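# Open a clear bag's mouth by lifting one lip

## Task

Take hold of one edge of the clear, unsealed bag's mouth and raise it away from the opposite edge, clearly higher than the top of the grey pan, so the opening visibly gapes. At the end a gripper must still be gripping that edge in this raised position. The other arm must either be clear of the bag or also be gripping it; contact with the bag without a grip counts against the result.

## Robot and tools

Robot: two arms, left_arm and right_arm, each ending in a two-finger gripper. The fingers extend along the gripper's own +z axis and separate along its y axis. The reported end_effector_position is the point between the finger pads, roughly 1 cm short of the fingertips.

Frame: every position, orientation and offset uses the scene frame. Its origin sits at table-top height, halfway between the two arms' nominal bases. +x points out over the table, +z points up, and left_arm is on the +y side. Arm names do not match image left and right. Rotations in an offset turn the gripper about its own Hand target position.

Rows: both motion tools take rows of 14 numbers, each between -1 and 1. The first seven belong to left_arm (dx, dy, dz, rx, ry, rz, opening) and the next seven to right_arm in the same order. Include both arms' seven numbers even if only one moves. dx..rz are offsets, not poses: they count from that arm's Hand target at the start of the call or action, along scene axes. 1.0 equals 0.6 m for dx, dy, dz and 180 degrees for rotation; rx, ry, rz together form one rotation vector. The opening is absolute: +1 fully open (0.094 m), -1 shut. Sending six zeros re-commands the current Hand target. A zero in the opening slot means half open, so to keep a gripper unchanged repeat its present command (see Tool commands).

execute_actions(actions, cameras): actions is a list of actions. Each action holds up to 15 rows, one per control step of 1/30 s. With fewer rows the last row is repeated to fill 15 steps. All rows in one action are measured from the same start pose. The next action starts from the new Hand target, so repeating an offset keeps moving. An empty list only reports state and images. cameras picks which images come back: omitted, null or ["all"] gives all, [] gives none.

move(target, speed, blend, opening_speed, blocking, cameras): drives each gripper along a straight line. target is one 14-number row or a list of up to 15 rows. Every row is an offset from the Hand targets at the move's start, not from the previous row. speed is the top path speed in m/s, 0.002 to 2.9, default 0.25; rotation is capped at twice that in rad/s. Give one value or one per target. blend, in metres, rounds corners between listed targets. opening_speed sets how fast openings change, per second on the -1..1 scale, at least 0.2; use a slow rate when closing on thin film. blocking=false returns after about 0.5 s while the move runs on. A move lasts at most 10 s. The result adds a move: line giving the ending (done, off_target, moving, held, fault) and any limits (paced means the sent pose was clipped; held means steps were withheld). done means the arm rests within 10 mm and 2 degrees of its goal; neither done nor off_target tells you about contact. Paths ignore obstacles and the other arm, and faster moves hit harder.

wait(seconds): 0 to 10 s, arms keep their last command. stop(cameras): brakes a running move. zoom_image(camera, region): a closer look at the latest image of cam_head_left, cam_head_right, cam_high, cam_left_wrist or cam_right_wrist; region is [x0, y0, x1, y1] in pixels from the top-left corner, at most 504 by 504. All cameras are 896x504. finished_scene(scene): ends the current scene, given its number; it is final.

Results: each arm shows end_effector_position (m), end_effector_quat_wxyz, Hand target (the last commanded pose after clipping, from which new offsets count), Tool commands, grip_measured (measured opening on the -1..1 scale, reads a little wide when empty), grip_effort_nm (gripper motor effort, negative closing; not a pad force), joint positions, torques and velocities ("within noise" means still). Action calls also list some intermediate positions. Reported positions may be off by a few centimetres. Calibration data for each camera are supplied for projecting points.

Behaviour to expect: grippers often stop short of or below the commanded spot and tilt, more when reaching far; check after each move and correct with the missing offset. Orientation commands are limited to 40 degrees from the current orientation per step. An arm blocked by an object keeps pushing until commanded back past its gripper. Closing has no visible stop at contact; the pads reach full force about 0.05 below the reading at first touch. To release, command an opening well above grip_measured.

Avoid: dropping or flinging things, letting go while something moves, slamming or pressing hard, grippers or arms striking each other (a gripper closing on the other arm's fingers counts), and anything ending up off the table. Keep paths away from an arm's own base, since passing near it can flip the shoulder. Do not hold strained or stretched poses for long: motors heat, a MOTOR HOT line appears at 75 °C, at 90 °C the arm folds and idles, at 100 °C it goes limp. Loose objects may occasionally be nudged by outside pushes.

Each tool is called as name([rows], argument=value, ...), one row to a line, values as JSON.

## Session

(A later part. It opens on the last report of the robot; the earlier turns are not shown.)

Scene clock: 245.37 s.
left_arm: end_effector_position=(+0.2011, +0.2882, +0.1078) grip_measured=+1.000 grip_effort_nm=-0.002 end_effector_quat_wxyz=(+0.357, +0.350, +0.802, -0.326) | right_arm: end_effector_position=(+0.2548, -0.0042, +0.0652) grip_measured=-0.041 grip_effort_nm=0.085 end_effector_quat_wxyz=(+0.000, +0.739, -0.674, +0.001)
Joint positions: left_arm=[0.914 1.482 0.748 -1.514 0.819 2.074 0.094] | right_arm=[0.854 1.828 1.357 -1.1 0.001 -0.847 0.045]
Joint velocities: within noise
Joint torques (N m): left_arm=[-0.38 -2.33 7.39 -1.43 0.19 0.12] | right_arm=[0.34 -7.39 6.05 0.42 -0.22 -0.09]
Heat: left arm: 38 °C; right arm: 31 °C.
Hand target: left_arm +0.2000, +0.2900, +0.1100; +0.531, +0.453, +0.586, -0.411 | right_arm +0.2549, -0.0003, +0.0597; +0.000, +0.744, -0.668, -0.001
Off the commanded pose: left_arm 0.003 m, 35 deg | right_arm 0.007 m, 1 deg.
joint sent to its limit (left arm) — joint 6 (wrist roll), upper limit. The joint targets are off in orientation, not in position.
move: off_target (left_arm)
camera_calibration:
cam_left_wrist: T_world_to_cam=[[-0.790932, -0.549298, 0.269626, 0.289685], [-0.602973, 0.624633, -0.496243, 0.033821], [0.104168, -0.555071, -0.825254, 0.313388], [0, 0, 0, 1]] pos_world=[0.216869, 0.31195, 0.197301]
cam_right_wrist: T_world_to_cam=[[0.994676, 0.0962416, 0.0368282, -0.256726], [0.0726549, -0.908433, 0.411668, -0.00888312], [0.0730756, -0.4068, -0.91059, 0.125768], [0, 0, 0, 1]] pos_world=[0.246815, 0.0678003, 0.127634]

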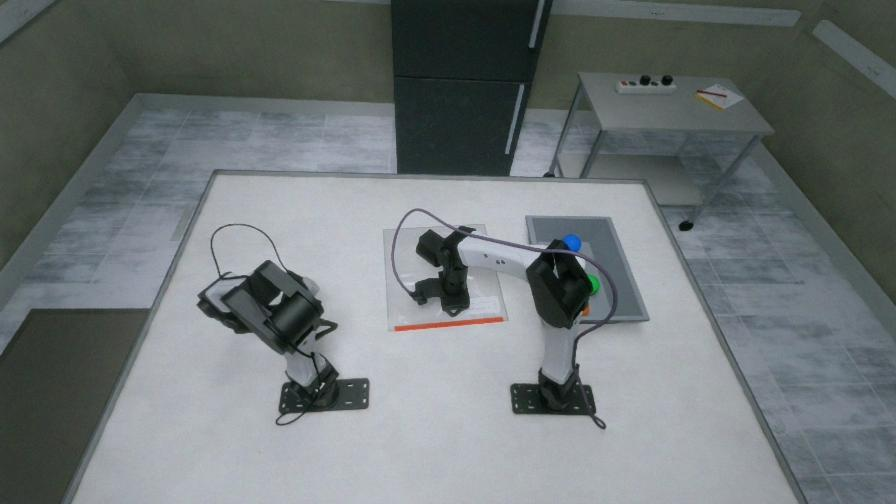

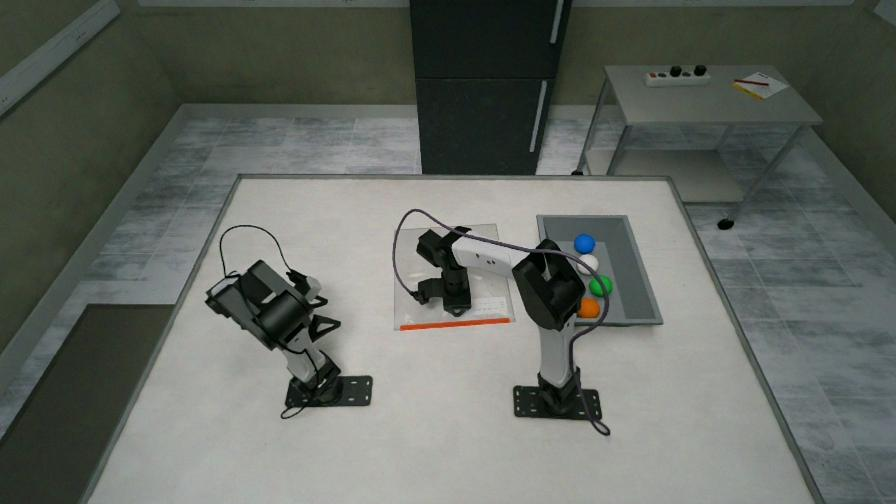

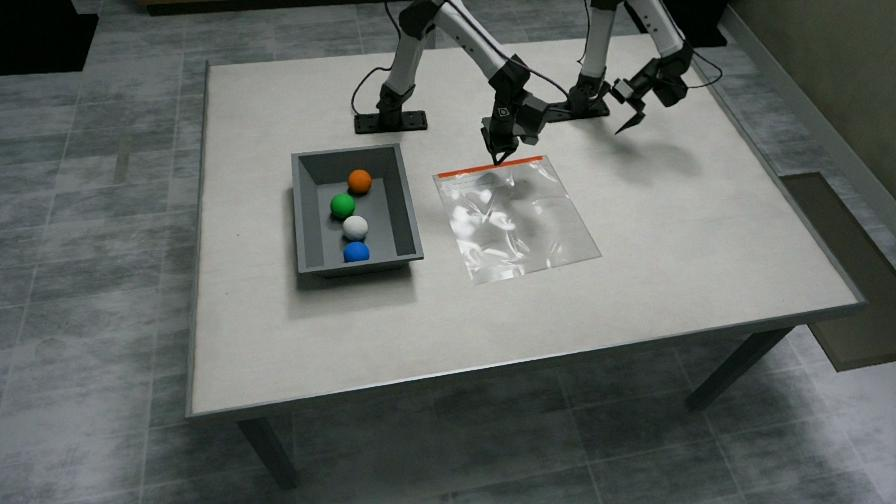

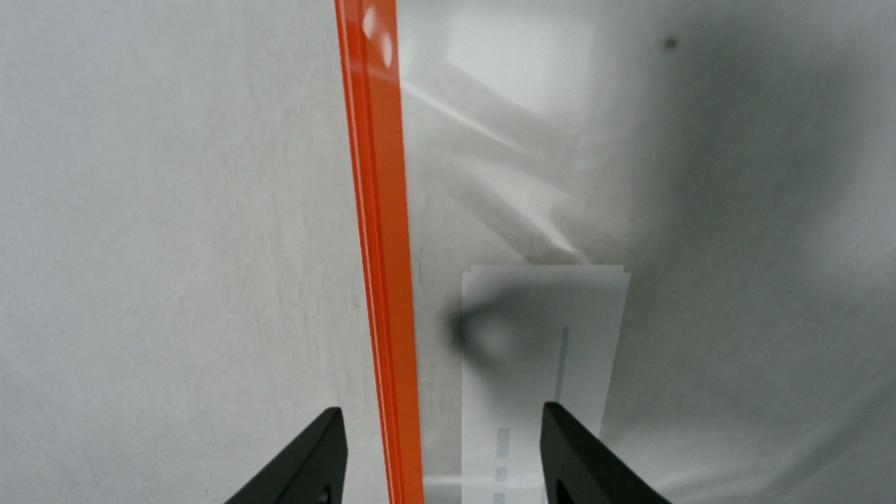

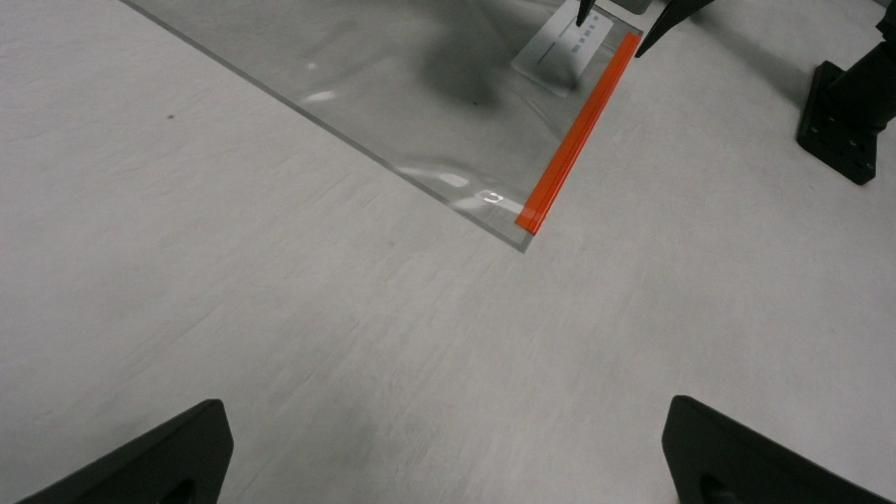

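move(target=[0, 0, -0.05, 0.0267, 0.1187, 0.0734, 1, 0.0133, 0, -0.0595, 0, 0, 0, -0.04], cameras=["cam_left_wrist", "cam_right_wrist"])

zoom_image(camera="cam_right_wrist", region=[500, 40, 700, 180])

Scene clock: 263.53 s.
left_arm: end_effector_position=(+0.1983, +0.2880, +0.0824) grip_measured=+1.000 grip_effort_nm=0.002 end_effector_quat_wxyz=(+0.362, +0.288, +0.802, -0.377) | right_arm: end_effector_position=(+0.2614, +0.0006, +0.0327) grip_measured=-0.041 grip_effort_nm=0.081 end_effector_quat_wxyz=(-0.005, +0.743, -0.669, +0.001)
Joint positions: left_arm=[0.965 1.643 0.683 -1.434 0.842 2.075 0.094] | right_arm=[0.85 1.883 1.294 -0.972 0.001 -0.863 0.045]
Joint velocities: within noise
Joint torques (N m): left_arm=[0.96 -3.08 3.59 -1.24 0.46 0.12] | right_arm=[-0.81 -7.21 5.53 0.41 -0.26 -0.09]
Heat: left arm: 38 °C; right arm: 32 °C.
Hand target: left_arm +0.2000, +0.2899, +0.0800; +0.437, +0.321, +0.739, -0.399 | right_arm +0.2630, -0.0002, +0.0240; +0.000, +0.744, -0.668, -0.001
Off the commanded pose: left_arm 0.004 m, 12 deg | right_arm 0.009 m, 1 deg.
joint sent to its limit (left arm) — joint 6 (wrist roll), upper limit. The joint targets are off in orientation, not in position.
move: off_target (left_arm)
camera_calibration:
cam_left_wrist: T_world_to_cam=[[-0.731636, -0.556839, 0.393241, 0.274437], [-0.67562, 0.515464, -0.527101, 0.0680684], [0.0908086, -0.651328, -0.753343, 0.317014], [0, 0, 0, 1]] pos_world=[0.217989, 0.324211, 0.16678]
cam_right_wrist: T_world_to_cam=[[0.993128, 0.108097, 0.0448557, -0.262464], [0.0808147, -0.910633, 0.405236, 0.00654758], [0.0846518, -0.398826, -0.913111, 0.0946108], [0, 0, 0, 1]] pos_world=[0.252122, 0.0720672, 0.0955099]
Images, in order (width x height): cam_left_wrist 896x504, cam_right_wrist 896x504.

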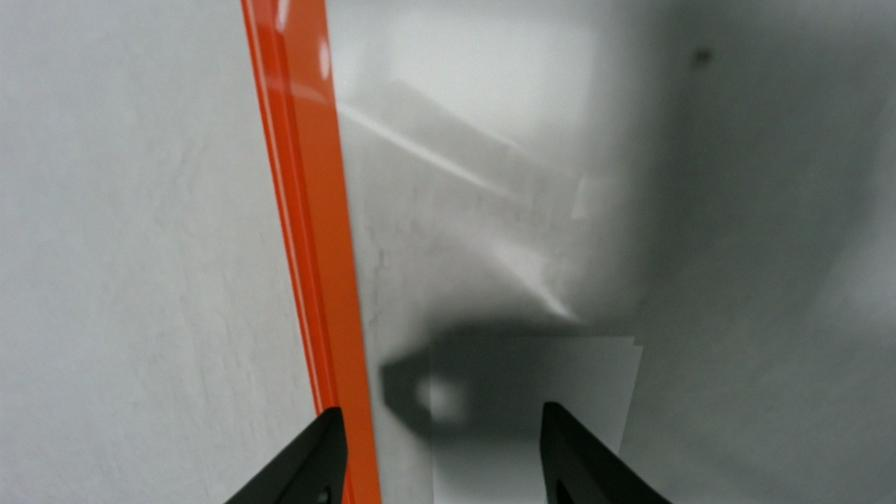

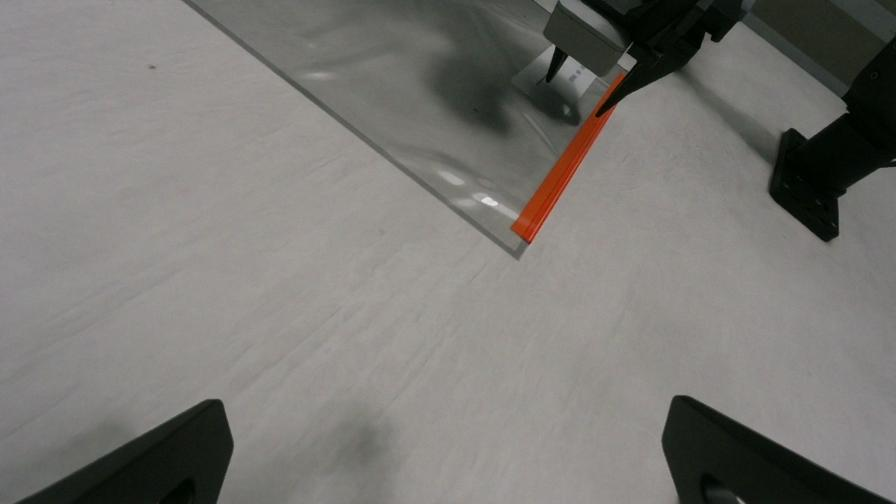

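Scaled by 2.520 from the camera's 896x504 image, which has a finer 1280x720 frame.

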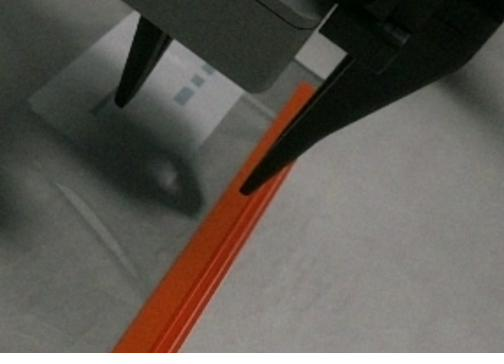

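move(target=[0, 0, 0, 0, 0, 0, 1, 0, 0, -0.04, 0, 0, 0, -0.04], speed=0.05, cameras=["cam_left_wrist", "cam_right_wrist"])

zoom_image(camera="cam_right_wrist", region=[500, 40, 700, 180])

Scene clock: 268.93 s.
left_arm: end_effector_position=(+0.1987, +0.2883, +0.0822) grip_measured=+1.000 grip_effort_nm=-0.002 end_effector_quat_wxyz=(+0.363, +0.288, +0.802, -0.376) | right_arm: end_effector_position=(+0.2632, +0.0025, +0.0176) grip_measured=-0.041 grip_effort_nm=0.085 end_effector_quat_wxyz=(-0.011, +0.743, -0.669, +0.001)
Joint positions: left_arm=[0.965 1.643 0.683 -1.431 0.844 2.075 0.094] | right_arm=[0.85 1.903 1.257 -0.903 0.001 -0.864 0.045]
Joint velocities: within noise
Joint torques (N m): left_arm=[0.99 -3.12 3.52 -1.25 0.45 0.13] | right_arm=[-0.85 -6.01 4.07 0.63 -0.22 -0.1]
Heat: left arm: 37 °C; right arm: 32 °C.
Hand target: left_arm +0.2001, +0.2899, +0.0800; +0.438, +0.321, +0.739, -0.399 | right_arm +0.2630, -0.0002, +0.0000; +0.000, +0.744, -0.668, -0.001
Off the commanded pose: left_arm 0.003 m, 12 deg | right_arm 0.018 m, 1 deg.
joint sent to its limit (left arm) — joint 6 (wrist roll), upper limit. The joint targets are off in orientation, not in position.
move: off_target (left_arm, right_arm)
camera_calibration:
cam_left_wrist: T_world_to_cam=[[-0.731763, -0.558385, 0.390805, 0.275673], [-0.675113, 0.515167, -0.52804, 0.0681919], [0.0935198, -0.650238, -0.753953, 0.31621], [0, 0, 0, 1]] pos_world=[0.218193, 0.324414, 0.166681]
cam_right_wrist: T_world_to_cam=[[0.992654, 0.108427, 0.0536742, -0.263759], [0.0782928, -0.913924, 0.398263, 0.014961], [0.0922365, -0.391135, -0.9157, 0.0794851], [0, 0, 0, 1]] pos_world=[0.253319, 0.0733612, 0.0809831]
Images, in order (width x height): cam_left_wrist 896x504, cam_right_wrist 896x504.

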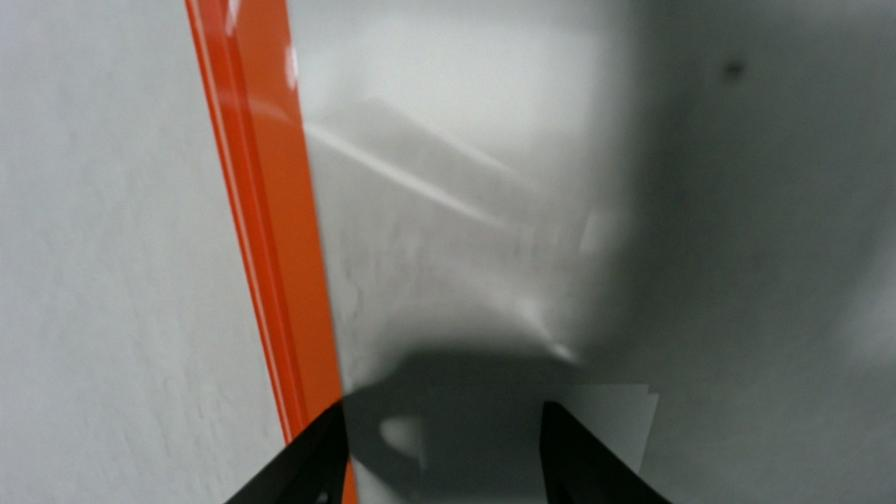

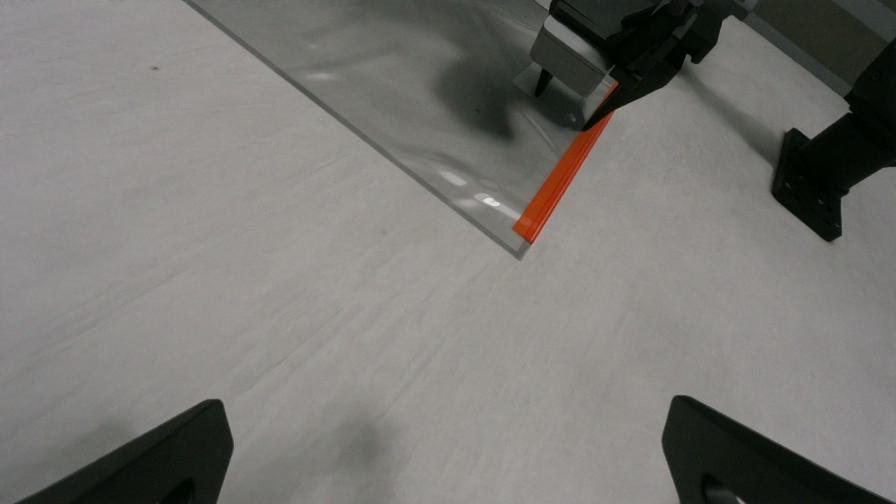

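Scaled by 2.520 from the camera's 896x504 image, which has a finer 1280x720 frame.

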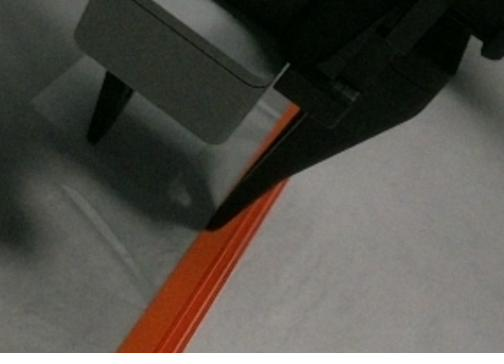

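move(target=[0, 0, 0, 0, 0, 0, 1, 0, 0, 0, 0, 0, 0, -0.45], opening_speed=0.3, cameras=["cam_left_wrist", "cam_right_wrist"])

zoom_image(camera="cam_right_wrist", region=[500, 40, 700, 180])

zoom_image(camera="cam_left_wrist", region=[240, 250, 640, 504])

Scene clock: 274.83 s.
left_arm: end_effector_position=(+0.1988, +0.2883, +0.0821) grip_measured=+1.000 grip_effort_nm=-0.007 end_effector_quat_wxyz=(+0.363, +0.288, +0.802, -0.376) | right_arm: end_effector_position=(+0.2678, +0.0055, +0.0176) grip_measured=-0.449 grip_effort_nm=-0.066 end_effector_quat_wxyz=(-0.022, +0.742, -0.670, +0.003)
Joint positions: left_arm=[0.965 1.643 0.683 -1.431 0.844 2.075 0.094] | right_arm=[0.847 1.903 1.256 -0.88 0.004 -0.864 0.026]
Joint velocities: within noise
Joint torques (N m): left_arm=[0.96 -3.12 3.52 -1.25 0.46 0.12] | right_arm=[-0.68 -5.94 4.12 0.47 -0.24 -0.11]
Heat: left arm: 37 °C; right arm: 32 °C.
Hand target: left_arm +0.2001, +0.2899, +0.0800; +0.438, +0.321, +0.739, -0.399 | right_arm +0.2630, -0.0002, +0.0000; +0.000, +0.744, -0.668, -0.001
Off the commanded pose: left_arm 0.003 m, 12 deg | right_arm 0.019 m, 3 deg.
joint sent to its limit (left arm) — joint 6 (wrist roll), upper limit. The joint targets are off in orientation, not in position.
move: off_target (left_arm, right_arm)
camera_calibration:
cam_left_wrist: T_world_to_cam=[[-0.731828, -0.55883, 0.390046, 0.27596], [-0.674944, 0.515216, -0.528207, 0.0681676], [0.0942206, -0.649817, -0.754229, 0.315967], [0, 0, 0, 1]] pos_world=[0.218194, 0.324414, 0.166681]
cam_right_wrist: T_world_to_cam=[[0.991812, 0.105167, 0.0724536, -0.268769], [0.0692557, -0.919581, 0.38675, 0.0199457], [0.1073, -0.378565, -0.919334, 0.0762173], [0, 0, 0, 1]] pos_world=[0.257008, 0.0754606, 0.0818284]
Images, in order (width x height): cam_left_wrist 896x504, cam_right_wrist 896x504.

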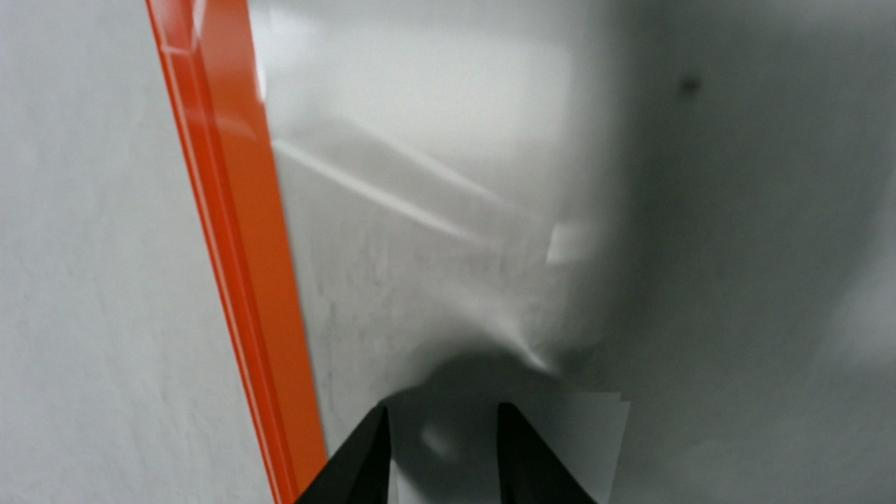

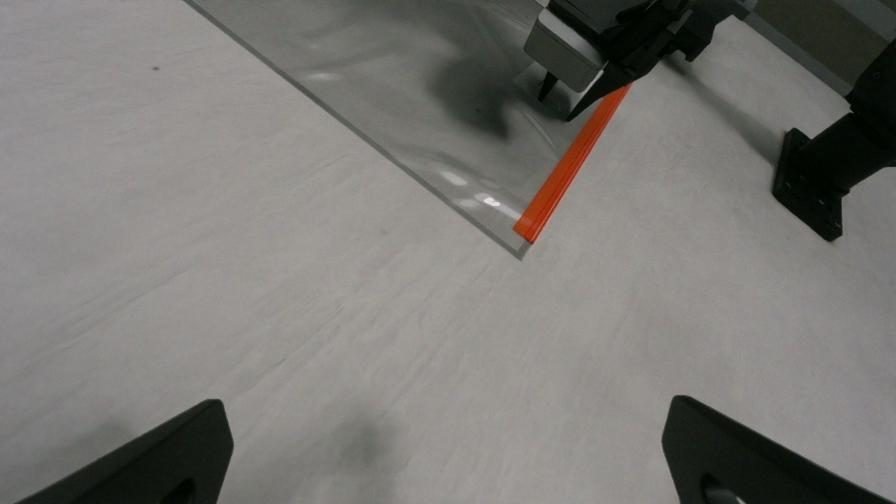

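Scaled by 2.520 from the camera's 896x504 image, which has a finer 1280x720 frame.

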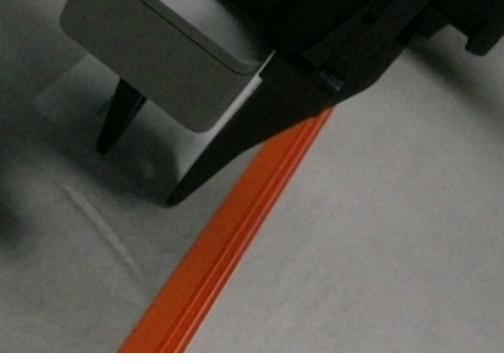

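Scaled by 1.260 from the camera's 896x504 image, which has a finer 1280x720 frame.

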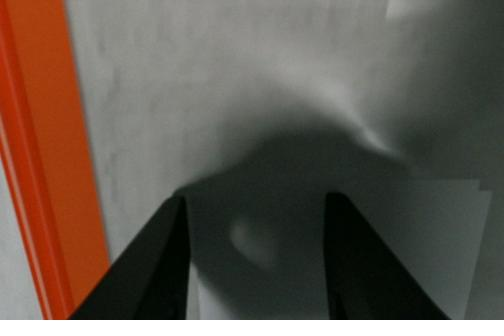

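move([
  [0, 0, 0, 0, 0, 0, 1, 0, 0, 0.2, 0, 0, 0, -0.36],
  [0, 0, 0, 0, 0, 0, 1, -0.2, 0, 0.22, 0.0296, -0.3044, -0.0058, -0.36],
], speed=0.2)

Scene clock: 317.43 s.
left_arm: end_effector_position=(+0.1989, +0.2884, +0.0821) grip_measured=+1.000 grip_effort_nm=-0.007 end_effector_quat_wxyz=(+0.364, +0.288, +0.802, -0.376) | right_arm: end_effector_position=(+0.1429, +0.0030, +0.1352) grip_measured=-0.361 grip_effort_nm=0.085 end_effector_quat_wxyz=(-0.348, +0.651, -0.605, +0.298)
Joint positions: left_arm=[0.965 1.643 0.683 -1.43 0.844 2.075 0.094] | right_arm=[1.707 1.457 0.948 -1.041 0.951 0.014 0.03]
Joint velocities: within noise
Joint torques (N m): left_arm=[0.99 -3.12 3.51 -1.25 0.46 0.12] | right_arm=[0.09 -3.64 6.04 0.06 0.49 0.09]
Heat: left arm: 35 °C; right arm: 33 °C.
Hand target: left_arm +0.2000, +0.2900, +0.0800; +0.437, +0.322, +0.739, -0.399 | right_arm +0.1430, -0.0003, +0.1320; -0.341, +0.654, -0.599, +0.312
Off the commanded pose: left_arm 0.003 m, 12 deg | right_arm 0.005 m, 2 deg.
joint sent to its limit (left arm) — joint 6 (wrist roll), upper limit. The joint targets are off in orientation, not in position.
move: off_target (left_arm)
camera_calibration:
cam_left_wrist: T_world_to_cam=[[-0.731899, -0.558929, 0.389771, 0.276092], [-0.674853, 0.515386, -0.528158, 0.0680312], [0.0943201, -0.649597, -0.754406, 0.315828], [0, 0, 0, 1]] pos_world=[0.218194, 0.324415, 0.166581]
cam_right_wrist: T_world_to_cam=[[0.550582, 0.0258542, 0.834381, -0.192901], [-0.256746, -0.945827, 0.198726, 0.0530522], [0.794318, -0.323639, -0.514117, 0.0437206], [0, 0, 0, 1]] pos_world=[0.0851007, 0.0693152, 0.172888]

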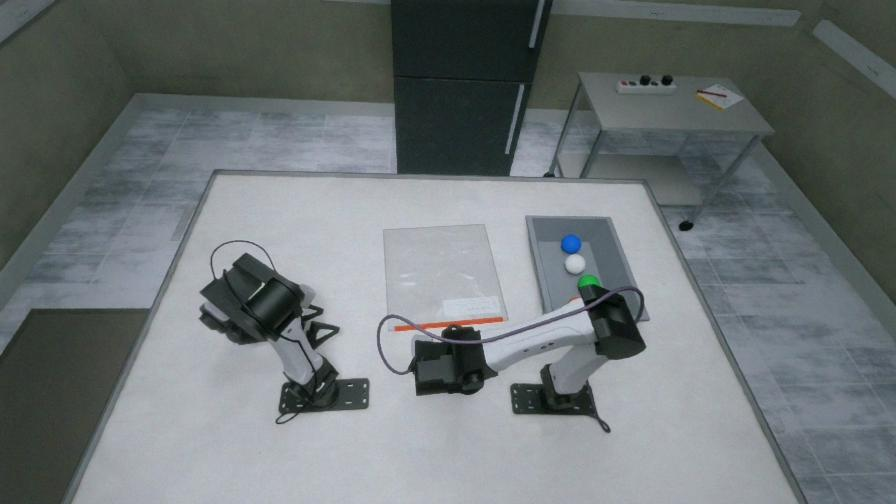

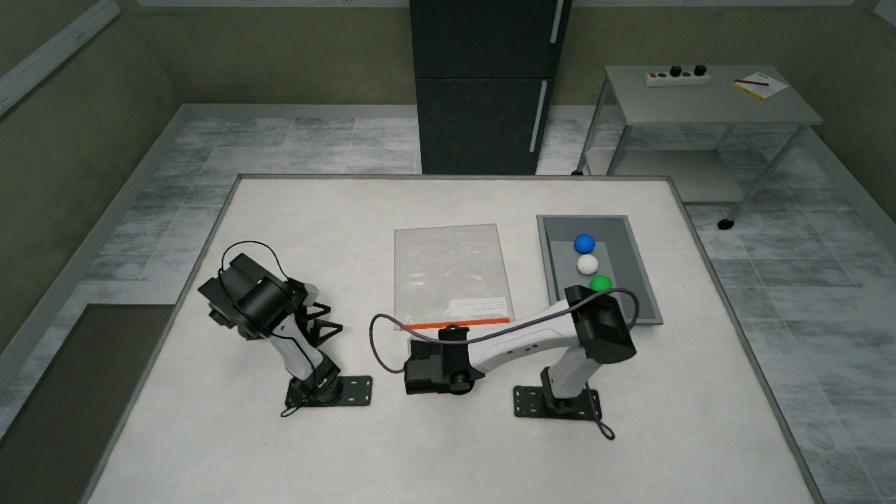

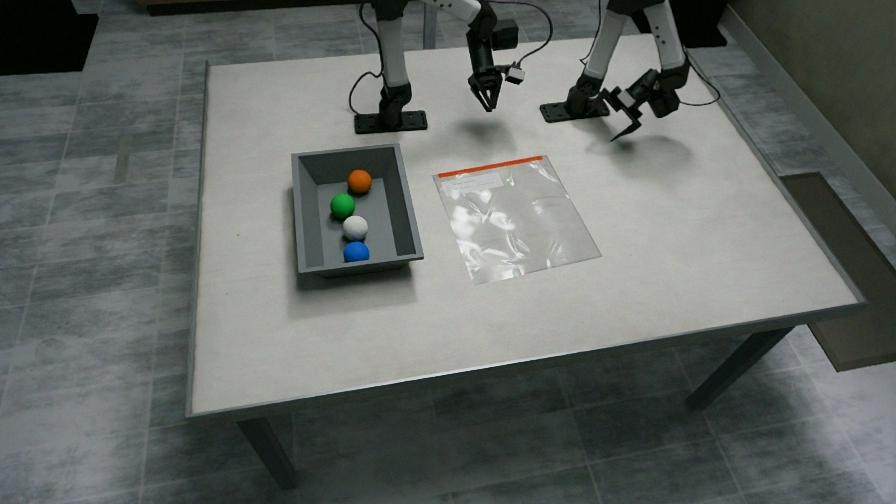

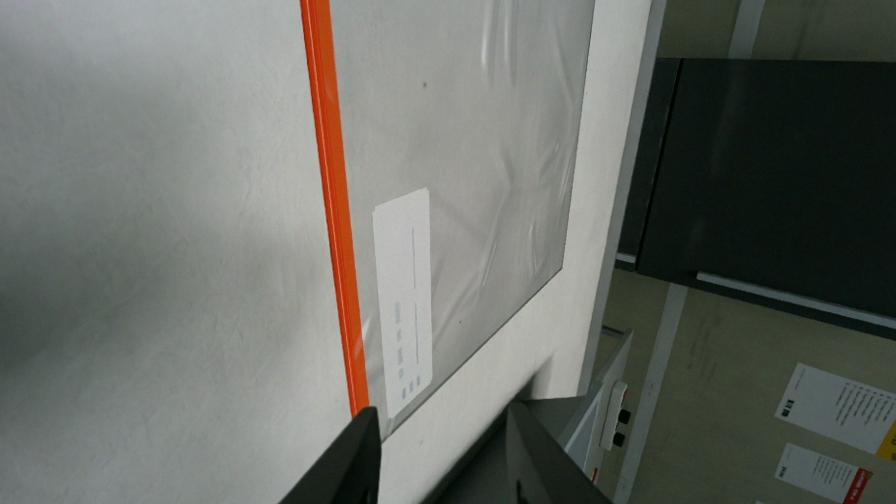

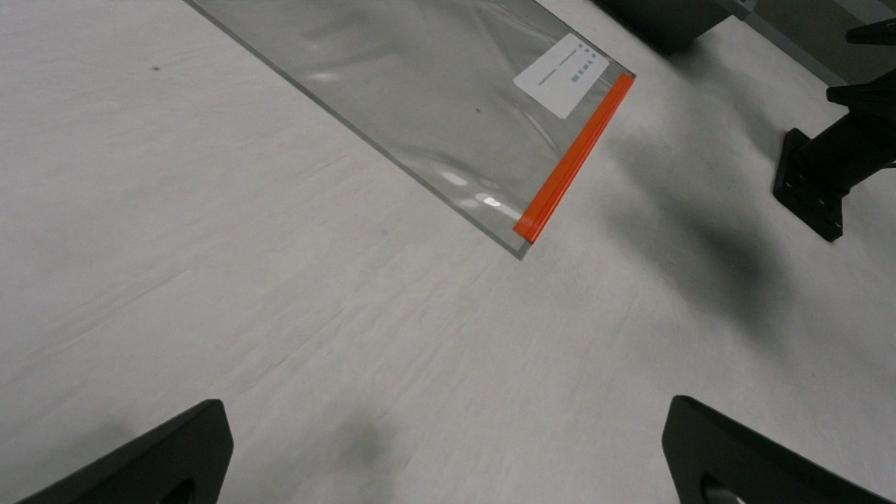

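move(target=[0, 0, 0, 0, 0, 0, 1, 0.0867, 0, -0.137, 0, 0, 0, -0.36], speed=0.15, cameras=["cam_left_wrist", "cam_right_wrist", "cam_high"])

zoom_image(camera="cam_right_wrist", region=[500, 20, 740, 200])

Scene clock: 325.00 s.
left_arm: end_effector_position=(+0.1989, +0.2884, +0.0821) grip_measured=+1.000 grip_effort_nm=0.007 end_effector_quat_wxyz=(+0.364, +0.288, +0.802, -0.376) | right_arm: end_effector_position=(+0.1947, +0.0009, +0.0561) grip_measured=-0.361 grip_effort_nm=0.085 end_effector_quat_wxyz=(-0.348, +0.649, -0.600, +0.313)
Joint positions: left_arm=[0.965 1.643 0.683 -1.43 0.845 2.075 0.094] | right_arm=[1.497 1.55 0.655 -0.386 0.943 -0.34 0.03]
Joint velocities: within noise
Joint torques (N m): left_arm=[1.05 -3.14 3.52 -1.26 0.45 0.11] | right_arm=[-0.96 -4.41 4.93 0.92 0.2 -0.06]
Heat: left arm: 35 °C; right arm: 32 °C.
Hand target: left_arm +0.2001, +0.2899, +0.0800; +0.438, +0.321, +0.739, -0.399 | right_arm +0.1950, -0.0003, +0.0498; -0.341, +0.654, -0.599, +0.312
Off the commanded pose: left_arm 0.003 m, 12 deg | right_arm 0.006 m, 1 deg.
joint sent to its limit (left arm) — joint 6 (wrist roll), upper limit. The joint targets are off in orientation, not in position.
move: off_target (left_arm)
camera_calibration:
cam_left_wrist: T_world_to_cam=[[-0.731856, -0.559077, 0.389641, 0.276114], [-0.674845, 0.515122, -0.528425, 0.0682129], [0.094717, -0.649678, -0.754286, 0.315824], [0, 0, 0, 1]] pos_world=[0.218195, 0.324415, 0.166682]
cam_right_wrist: T_world_to_cam=[[0.530625, 0.0402871, 0.846649, -0.152157], [-0.266845, -0.940138, 0.211977, 0.0812333], [0.804507, -0.338404, -0.48811, -0.0422903], [0, 0, 0, 1]] pos_world=[0.136438, 0.0681893, 0.0909615]
Images, in order (width x height): cam_high 896x504, cam_left_wrist 896x504, cam_right_wrist 896x504.

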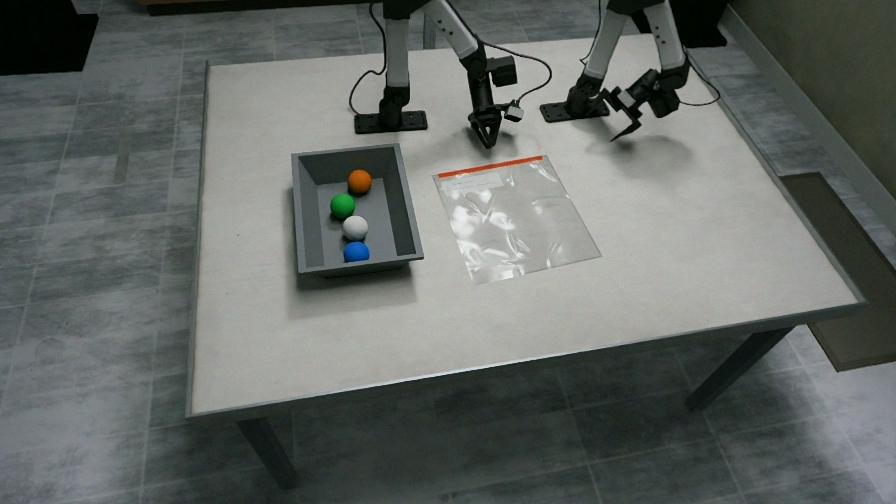

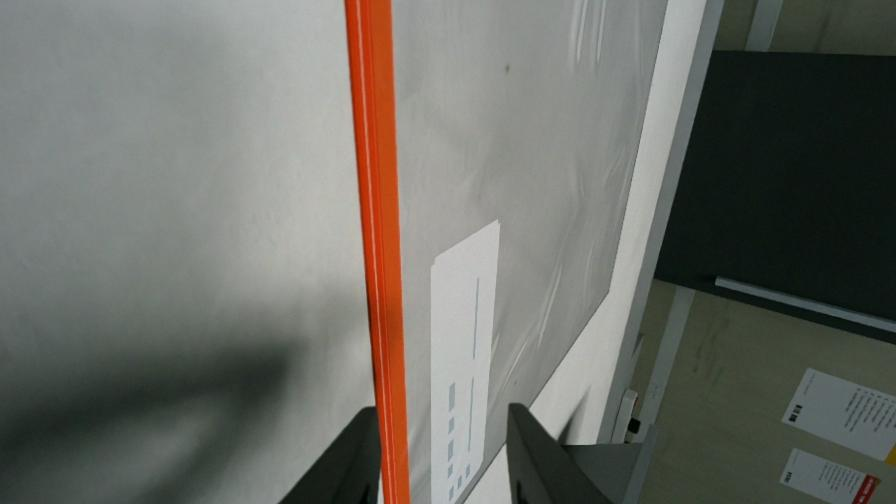

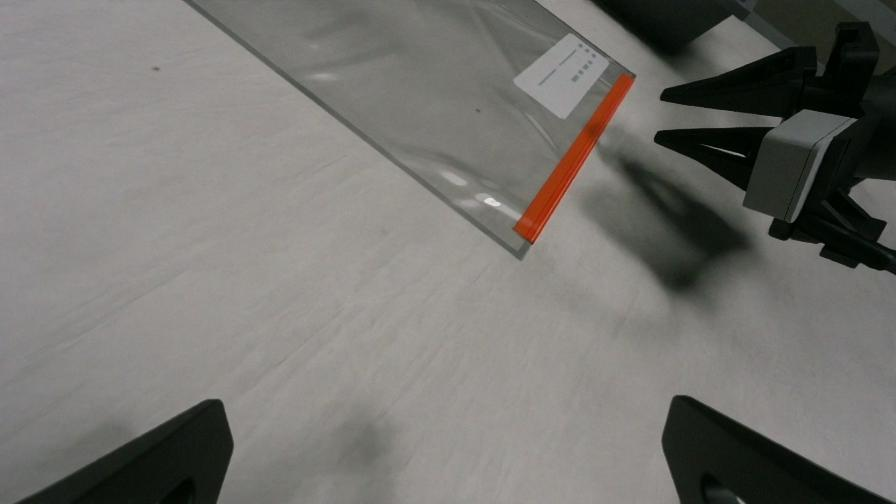

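Scaled by 2.100 from the camera's 896x504 image, which has a finer 1280x720 frame.

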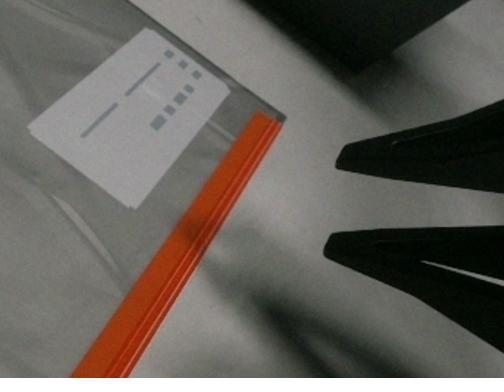

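move(target=[0, 0, 0, 0, 0, 0, 1, 0.01, 0, -0.028, 0, 0, 0, -0.36], speed=0.1, cameras=["cam_left_wrist", "cam_right_wrist"])

zoom_image(camera="cam_right_wrist", region=[500, 20, 740, 200])

Scene clock: 331.40 s.
left_arm: end_effector_position=(+0.1989, +0.2884, +0.0821) grip_measured=+1.000 grip_effort_nm=-0.012 end_effector_quat_wxyz=(+0.364, +0.288, +0.802, -0.376) | right_arm: end_effector_position=(+0.2009, +0.0012, +0.0400) grip_measured=-0.361 grip_effort_nm=0.085 end_effector_quat_wxyz=(-0.349, +0.648, -0.601, +0.312)
Joint positions: left_arm=[0.965 1.643 0.683 -1.43 0.845 2.075 0.094] | right_arm=[1.471 1.598 0.615 -0.262 0.936 -0.38 0.03]
Joint velocities: within noise
Joint torques (N m): left_arm=[0.95 -3.11 3.54 -1.27 0.46 0.12] | right_arm=[-0.91 -4.14 4.83 0.99 0.19 -0.08]
Heat: left arm: 35 °C; right arm: 32 °C.
Hand target: left_arm +0.2000, +0.2899, +0.0800; +0.437, +0.321, +0.739, -0.399 | right_arm +0.2010, -0.0002, +0.0330; -0.341, +0.654, -0.599, +0.312
Off the commanded pose: left_arm 0.003 m, 12 deg | right_arm 0.007 m, 1 deg.
joint sent to its limit (left arm) — joint 6 (wrist roll), upper limit. The joint targets are off in orientation, not in position.
move: off_target (left_arm)
camera_calibration:
cam_left_wrist: T_world_to_cam=[[-0.731856, -0.559077, 0.389641, 0.276114], [-0.674845, 0.515122, -0.528425, 0.0682129], [0.094717, -0.649678, -0.754286, 0.315824], [0, 0, 0, 1]] pos_world=[0.218195, 0.324415, 0.166682]
cam_right_wrist: T_world_to_cam=[[0.53044, 0.0367059, 0.846928, -0.141793], [-0.267965, -0.940576, 0.208594, 0.0869248], [0.804256, -0.337593, -0.489083, -0.0549971], [0, 0, 0, 1]] pos_world=[0.142737, 0.0683974, 0.0750582]
Images, in order (width x height): cam_left_wrist 896x504, cam_right_wrist 896x504.

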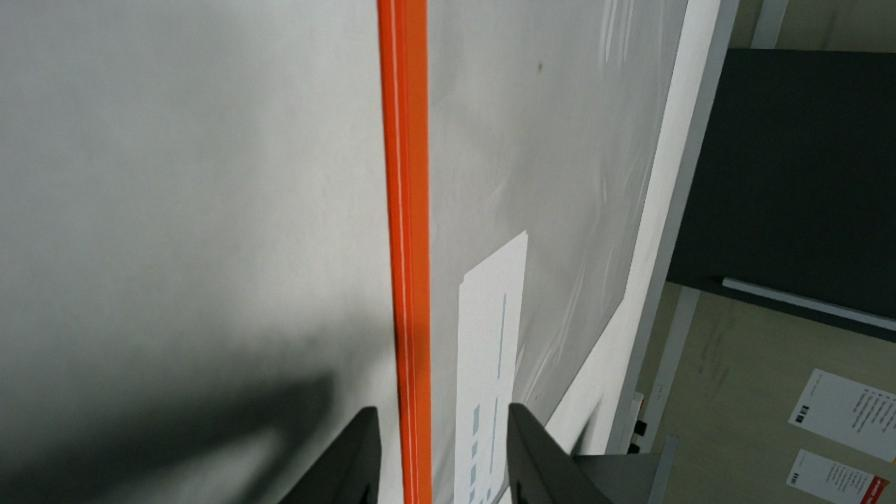

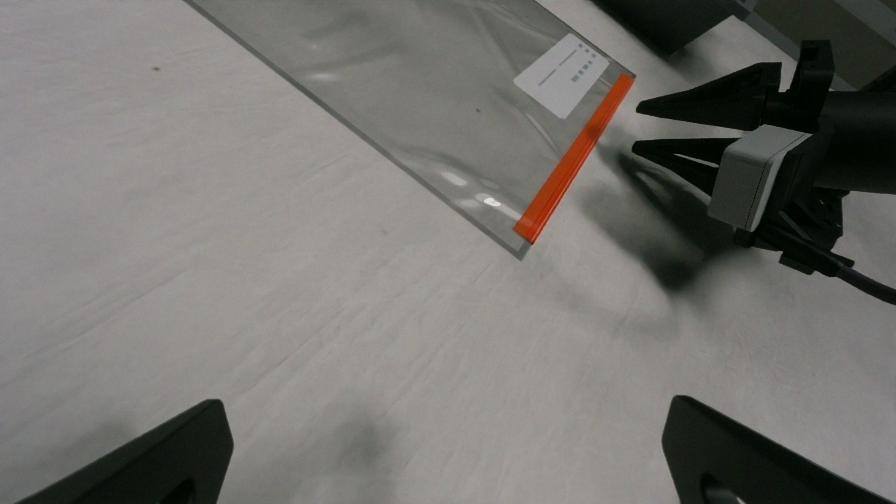

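Scaled by 2.100 from the camera's 896x504 image, which has a finer 1280x720 frame.

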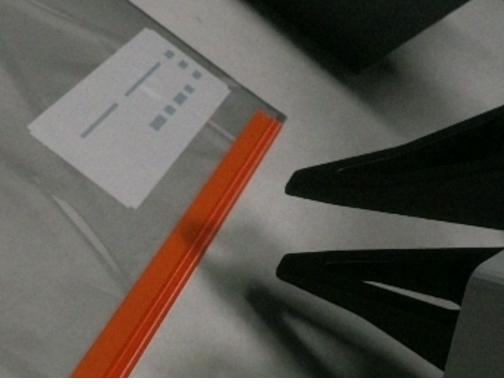

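move(target=[0, 0, 0, 0, 0, 0, 1, 0, 0, -0.015, 0, 0, 0, -0.36], speed=0.05, cameras=["cam_right_wrist"])

zoom_image(camera="cam_right_wrist", region=[540, 60, 700, 180])

Scene clock: 335.90 s.
left_arm: end_effector_position=(+0.1989, +0.2884, +0.0821) grip_measured=+1.000 grip_effort_nm=-0.002 end_effector_quat_wxyz=(+0.364, +0.288, +0.802, -0.376) | right_arm: end_effector_position=(+0.2009, +0.0014, +0.0310) grip_measured=-0.361 grip_effort_nm=0.085 end_effector_quat_wxyz=(-0.349, +0.649, -0.600, +0.312)
Joint positions: left_arm=[0.965 1.643 0.683 -1.43 0.845 2.075 0.094] | right_arm=[1.471 1.63 0.599 -0.215 0.935 -0.38 0.03]
Joint velocities: within noise
Joint torques (N m): left_arm=[1.01 -3.12 3.45 -1.25 0.45 0.12] | right_arm=[-0.81 -4.27 4.59 1 0.2 -0.05]
Heat: left arm: 35 °C; right arm: 32 °C.
Hand target: left_arm +0.2000, +0.2899, +0.0800; +0.437, +0.321, +0.739, -0.399 | right_arm +0.2010, -0.0002, +0.0240; -0.341, +0.654, -0.599, +0.312
Off the commanded pose: left_arm 0.003 m, 12 deg | right_arm 0.007 m, 1 deg.
joint sent to its limit (left arm) — joint 6 (wrist roll), upper limit. The joint targets are off in orientation, not in position.
move: off_target (left_arm)
camera_calibration:
cam_right_wrist: T_world_to_cam=[[0.53092, 0.037215, 0.846604, -0.134208], [-0.267166, -0.940736, 0.208898, 0.0888387], [0.804205, -0.337092, -0.489513, -0.0592491], [0, 0, 0, 1]] pos_world=[0.142637, 0.0685959, 0.0660594]
Images, in order (width x height): cam_right_wrist 896x504.

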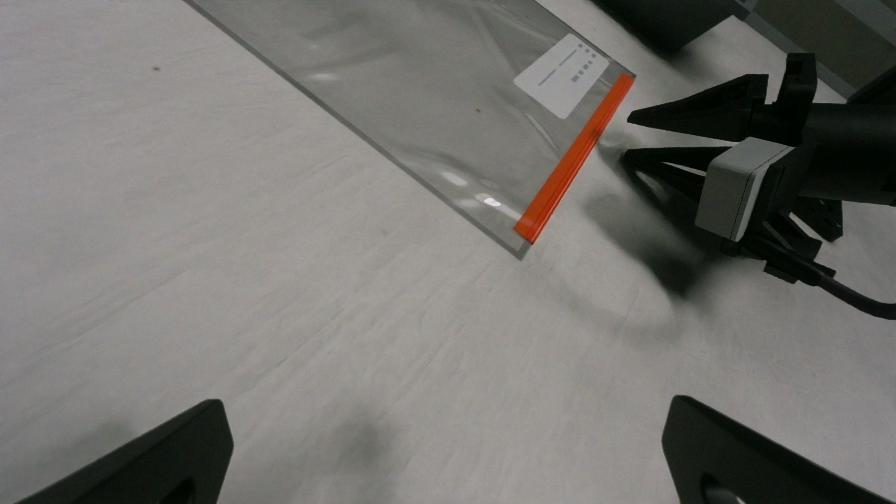

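Scaled by 3.150 from the camera's 896x504 image, which has a finer 1280x720 frame.

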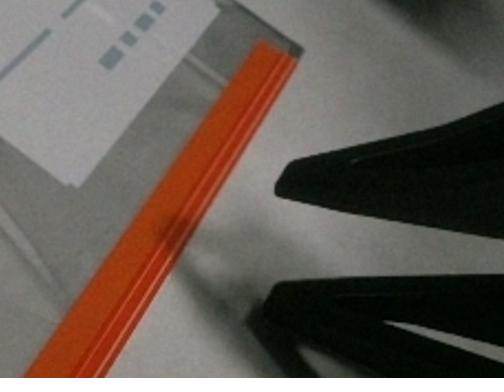

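move(target=[0, 0, 0, 0, 0, 0, 1, 0, 0, -0.008, 0, 0, 0, -0.36], speed=0.05, cameras=["cam_right_wrist"])

zoom_image(camera="cam_right_wrist", region=[540, 60, 700, 180])

Scene clock: 345.30 s.
left_arm: end_effector_position=(+0.1989, +0.2884, +0.0821) grip_measured=+1.000 grip_effort_nm=-0.007 end_effector_quat_wxyz=(+0.364, +0.288, +0.802, -0.376) | right_arm: end_effector_position=(+0.2010, +0.0023, +0.0275) grip_measured=-0.361 grip_effort_nm=0.081 end_effector_quat_wxyz=(-0.350, +0.648, -0.601, +0.311)
Joint positions: left_arm=[0.965 1.643 0.683 -1.43 0.845 2.075 0.094] | right_arm=[1.471 1.644 0.593 -0.189 0.935 -0.38 0.03]
Joint velocities: within noise
Joint torques (N m): left_arm=[0.99 -3.12 3.58 -1.26 0.46 0.13] | right_arm=[-0.84 -3.96 4.37 1.02 0.22 -0.05]
Heat: left arm: 35 °C; right arm: 31 °C.
Hand target: left_arm +0.2000, +0.2899, +0.0800; +0.437, +0.321, +0.739, -0.399 | right_arm +0.2010, -0.0002, +0.0192; -0.341, +0.654, -0.599, +0.312
Off the commanded pose: left_arm 0.003 m, 12 deg | right_arm 0.009 m, 1 deg.
joint sent to its limit (left arm) — joint 6 (wrist roll), upper limit. The joint targets are off in orientation, not in position.
move: off_target (left_arm)
camera_calibration:
cam_right_wrist: T_world_to_cam=[[0.53004, 0.0330413, 0.847329, -0.131208], [-0.267499, -0.941704, 0.204053, 0.0907155], [0.804675, -0.334816, -0.490302, -0.0608031], [0, 0, 0, 1]] pos_world=[0.142738, 0.0694046, 0.0628536]
Images, in order (width x height): cam_right_wrist 896x504.

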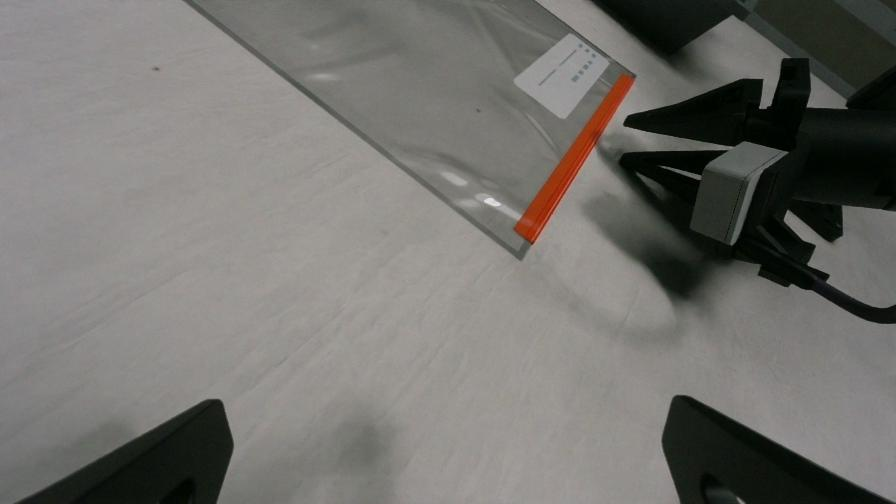

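Scaled by 3.150 from the camera's 896x504 image, which has a finer 1280x720 frame.

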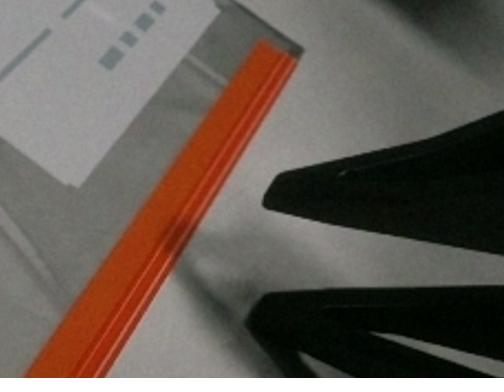

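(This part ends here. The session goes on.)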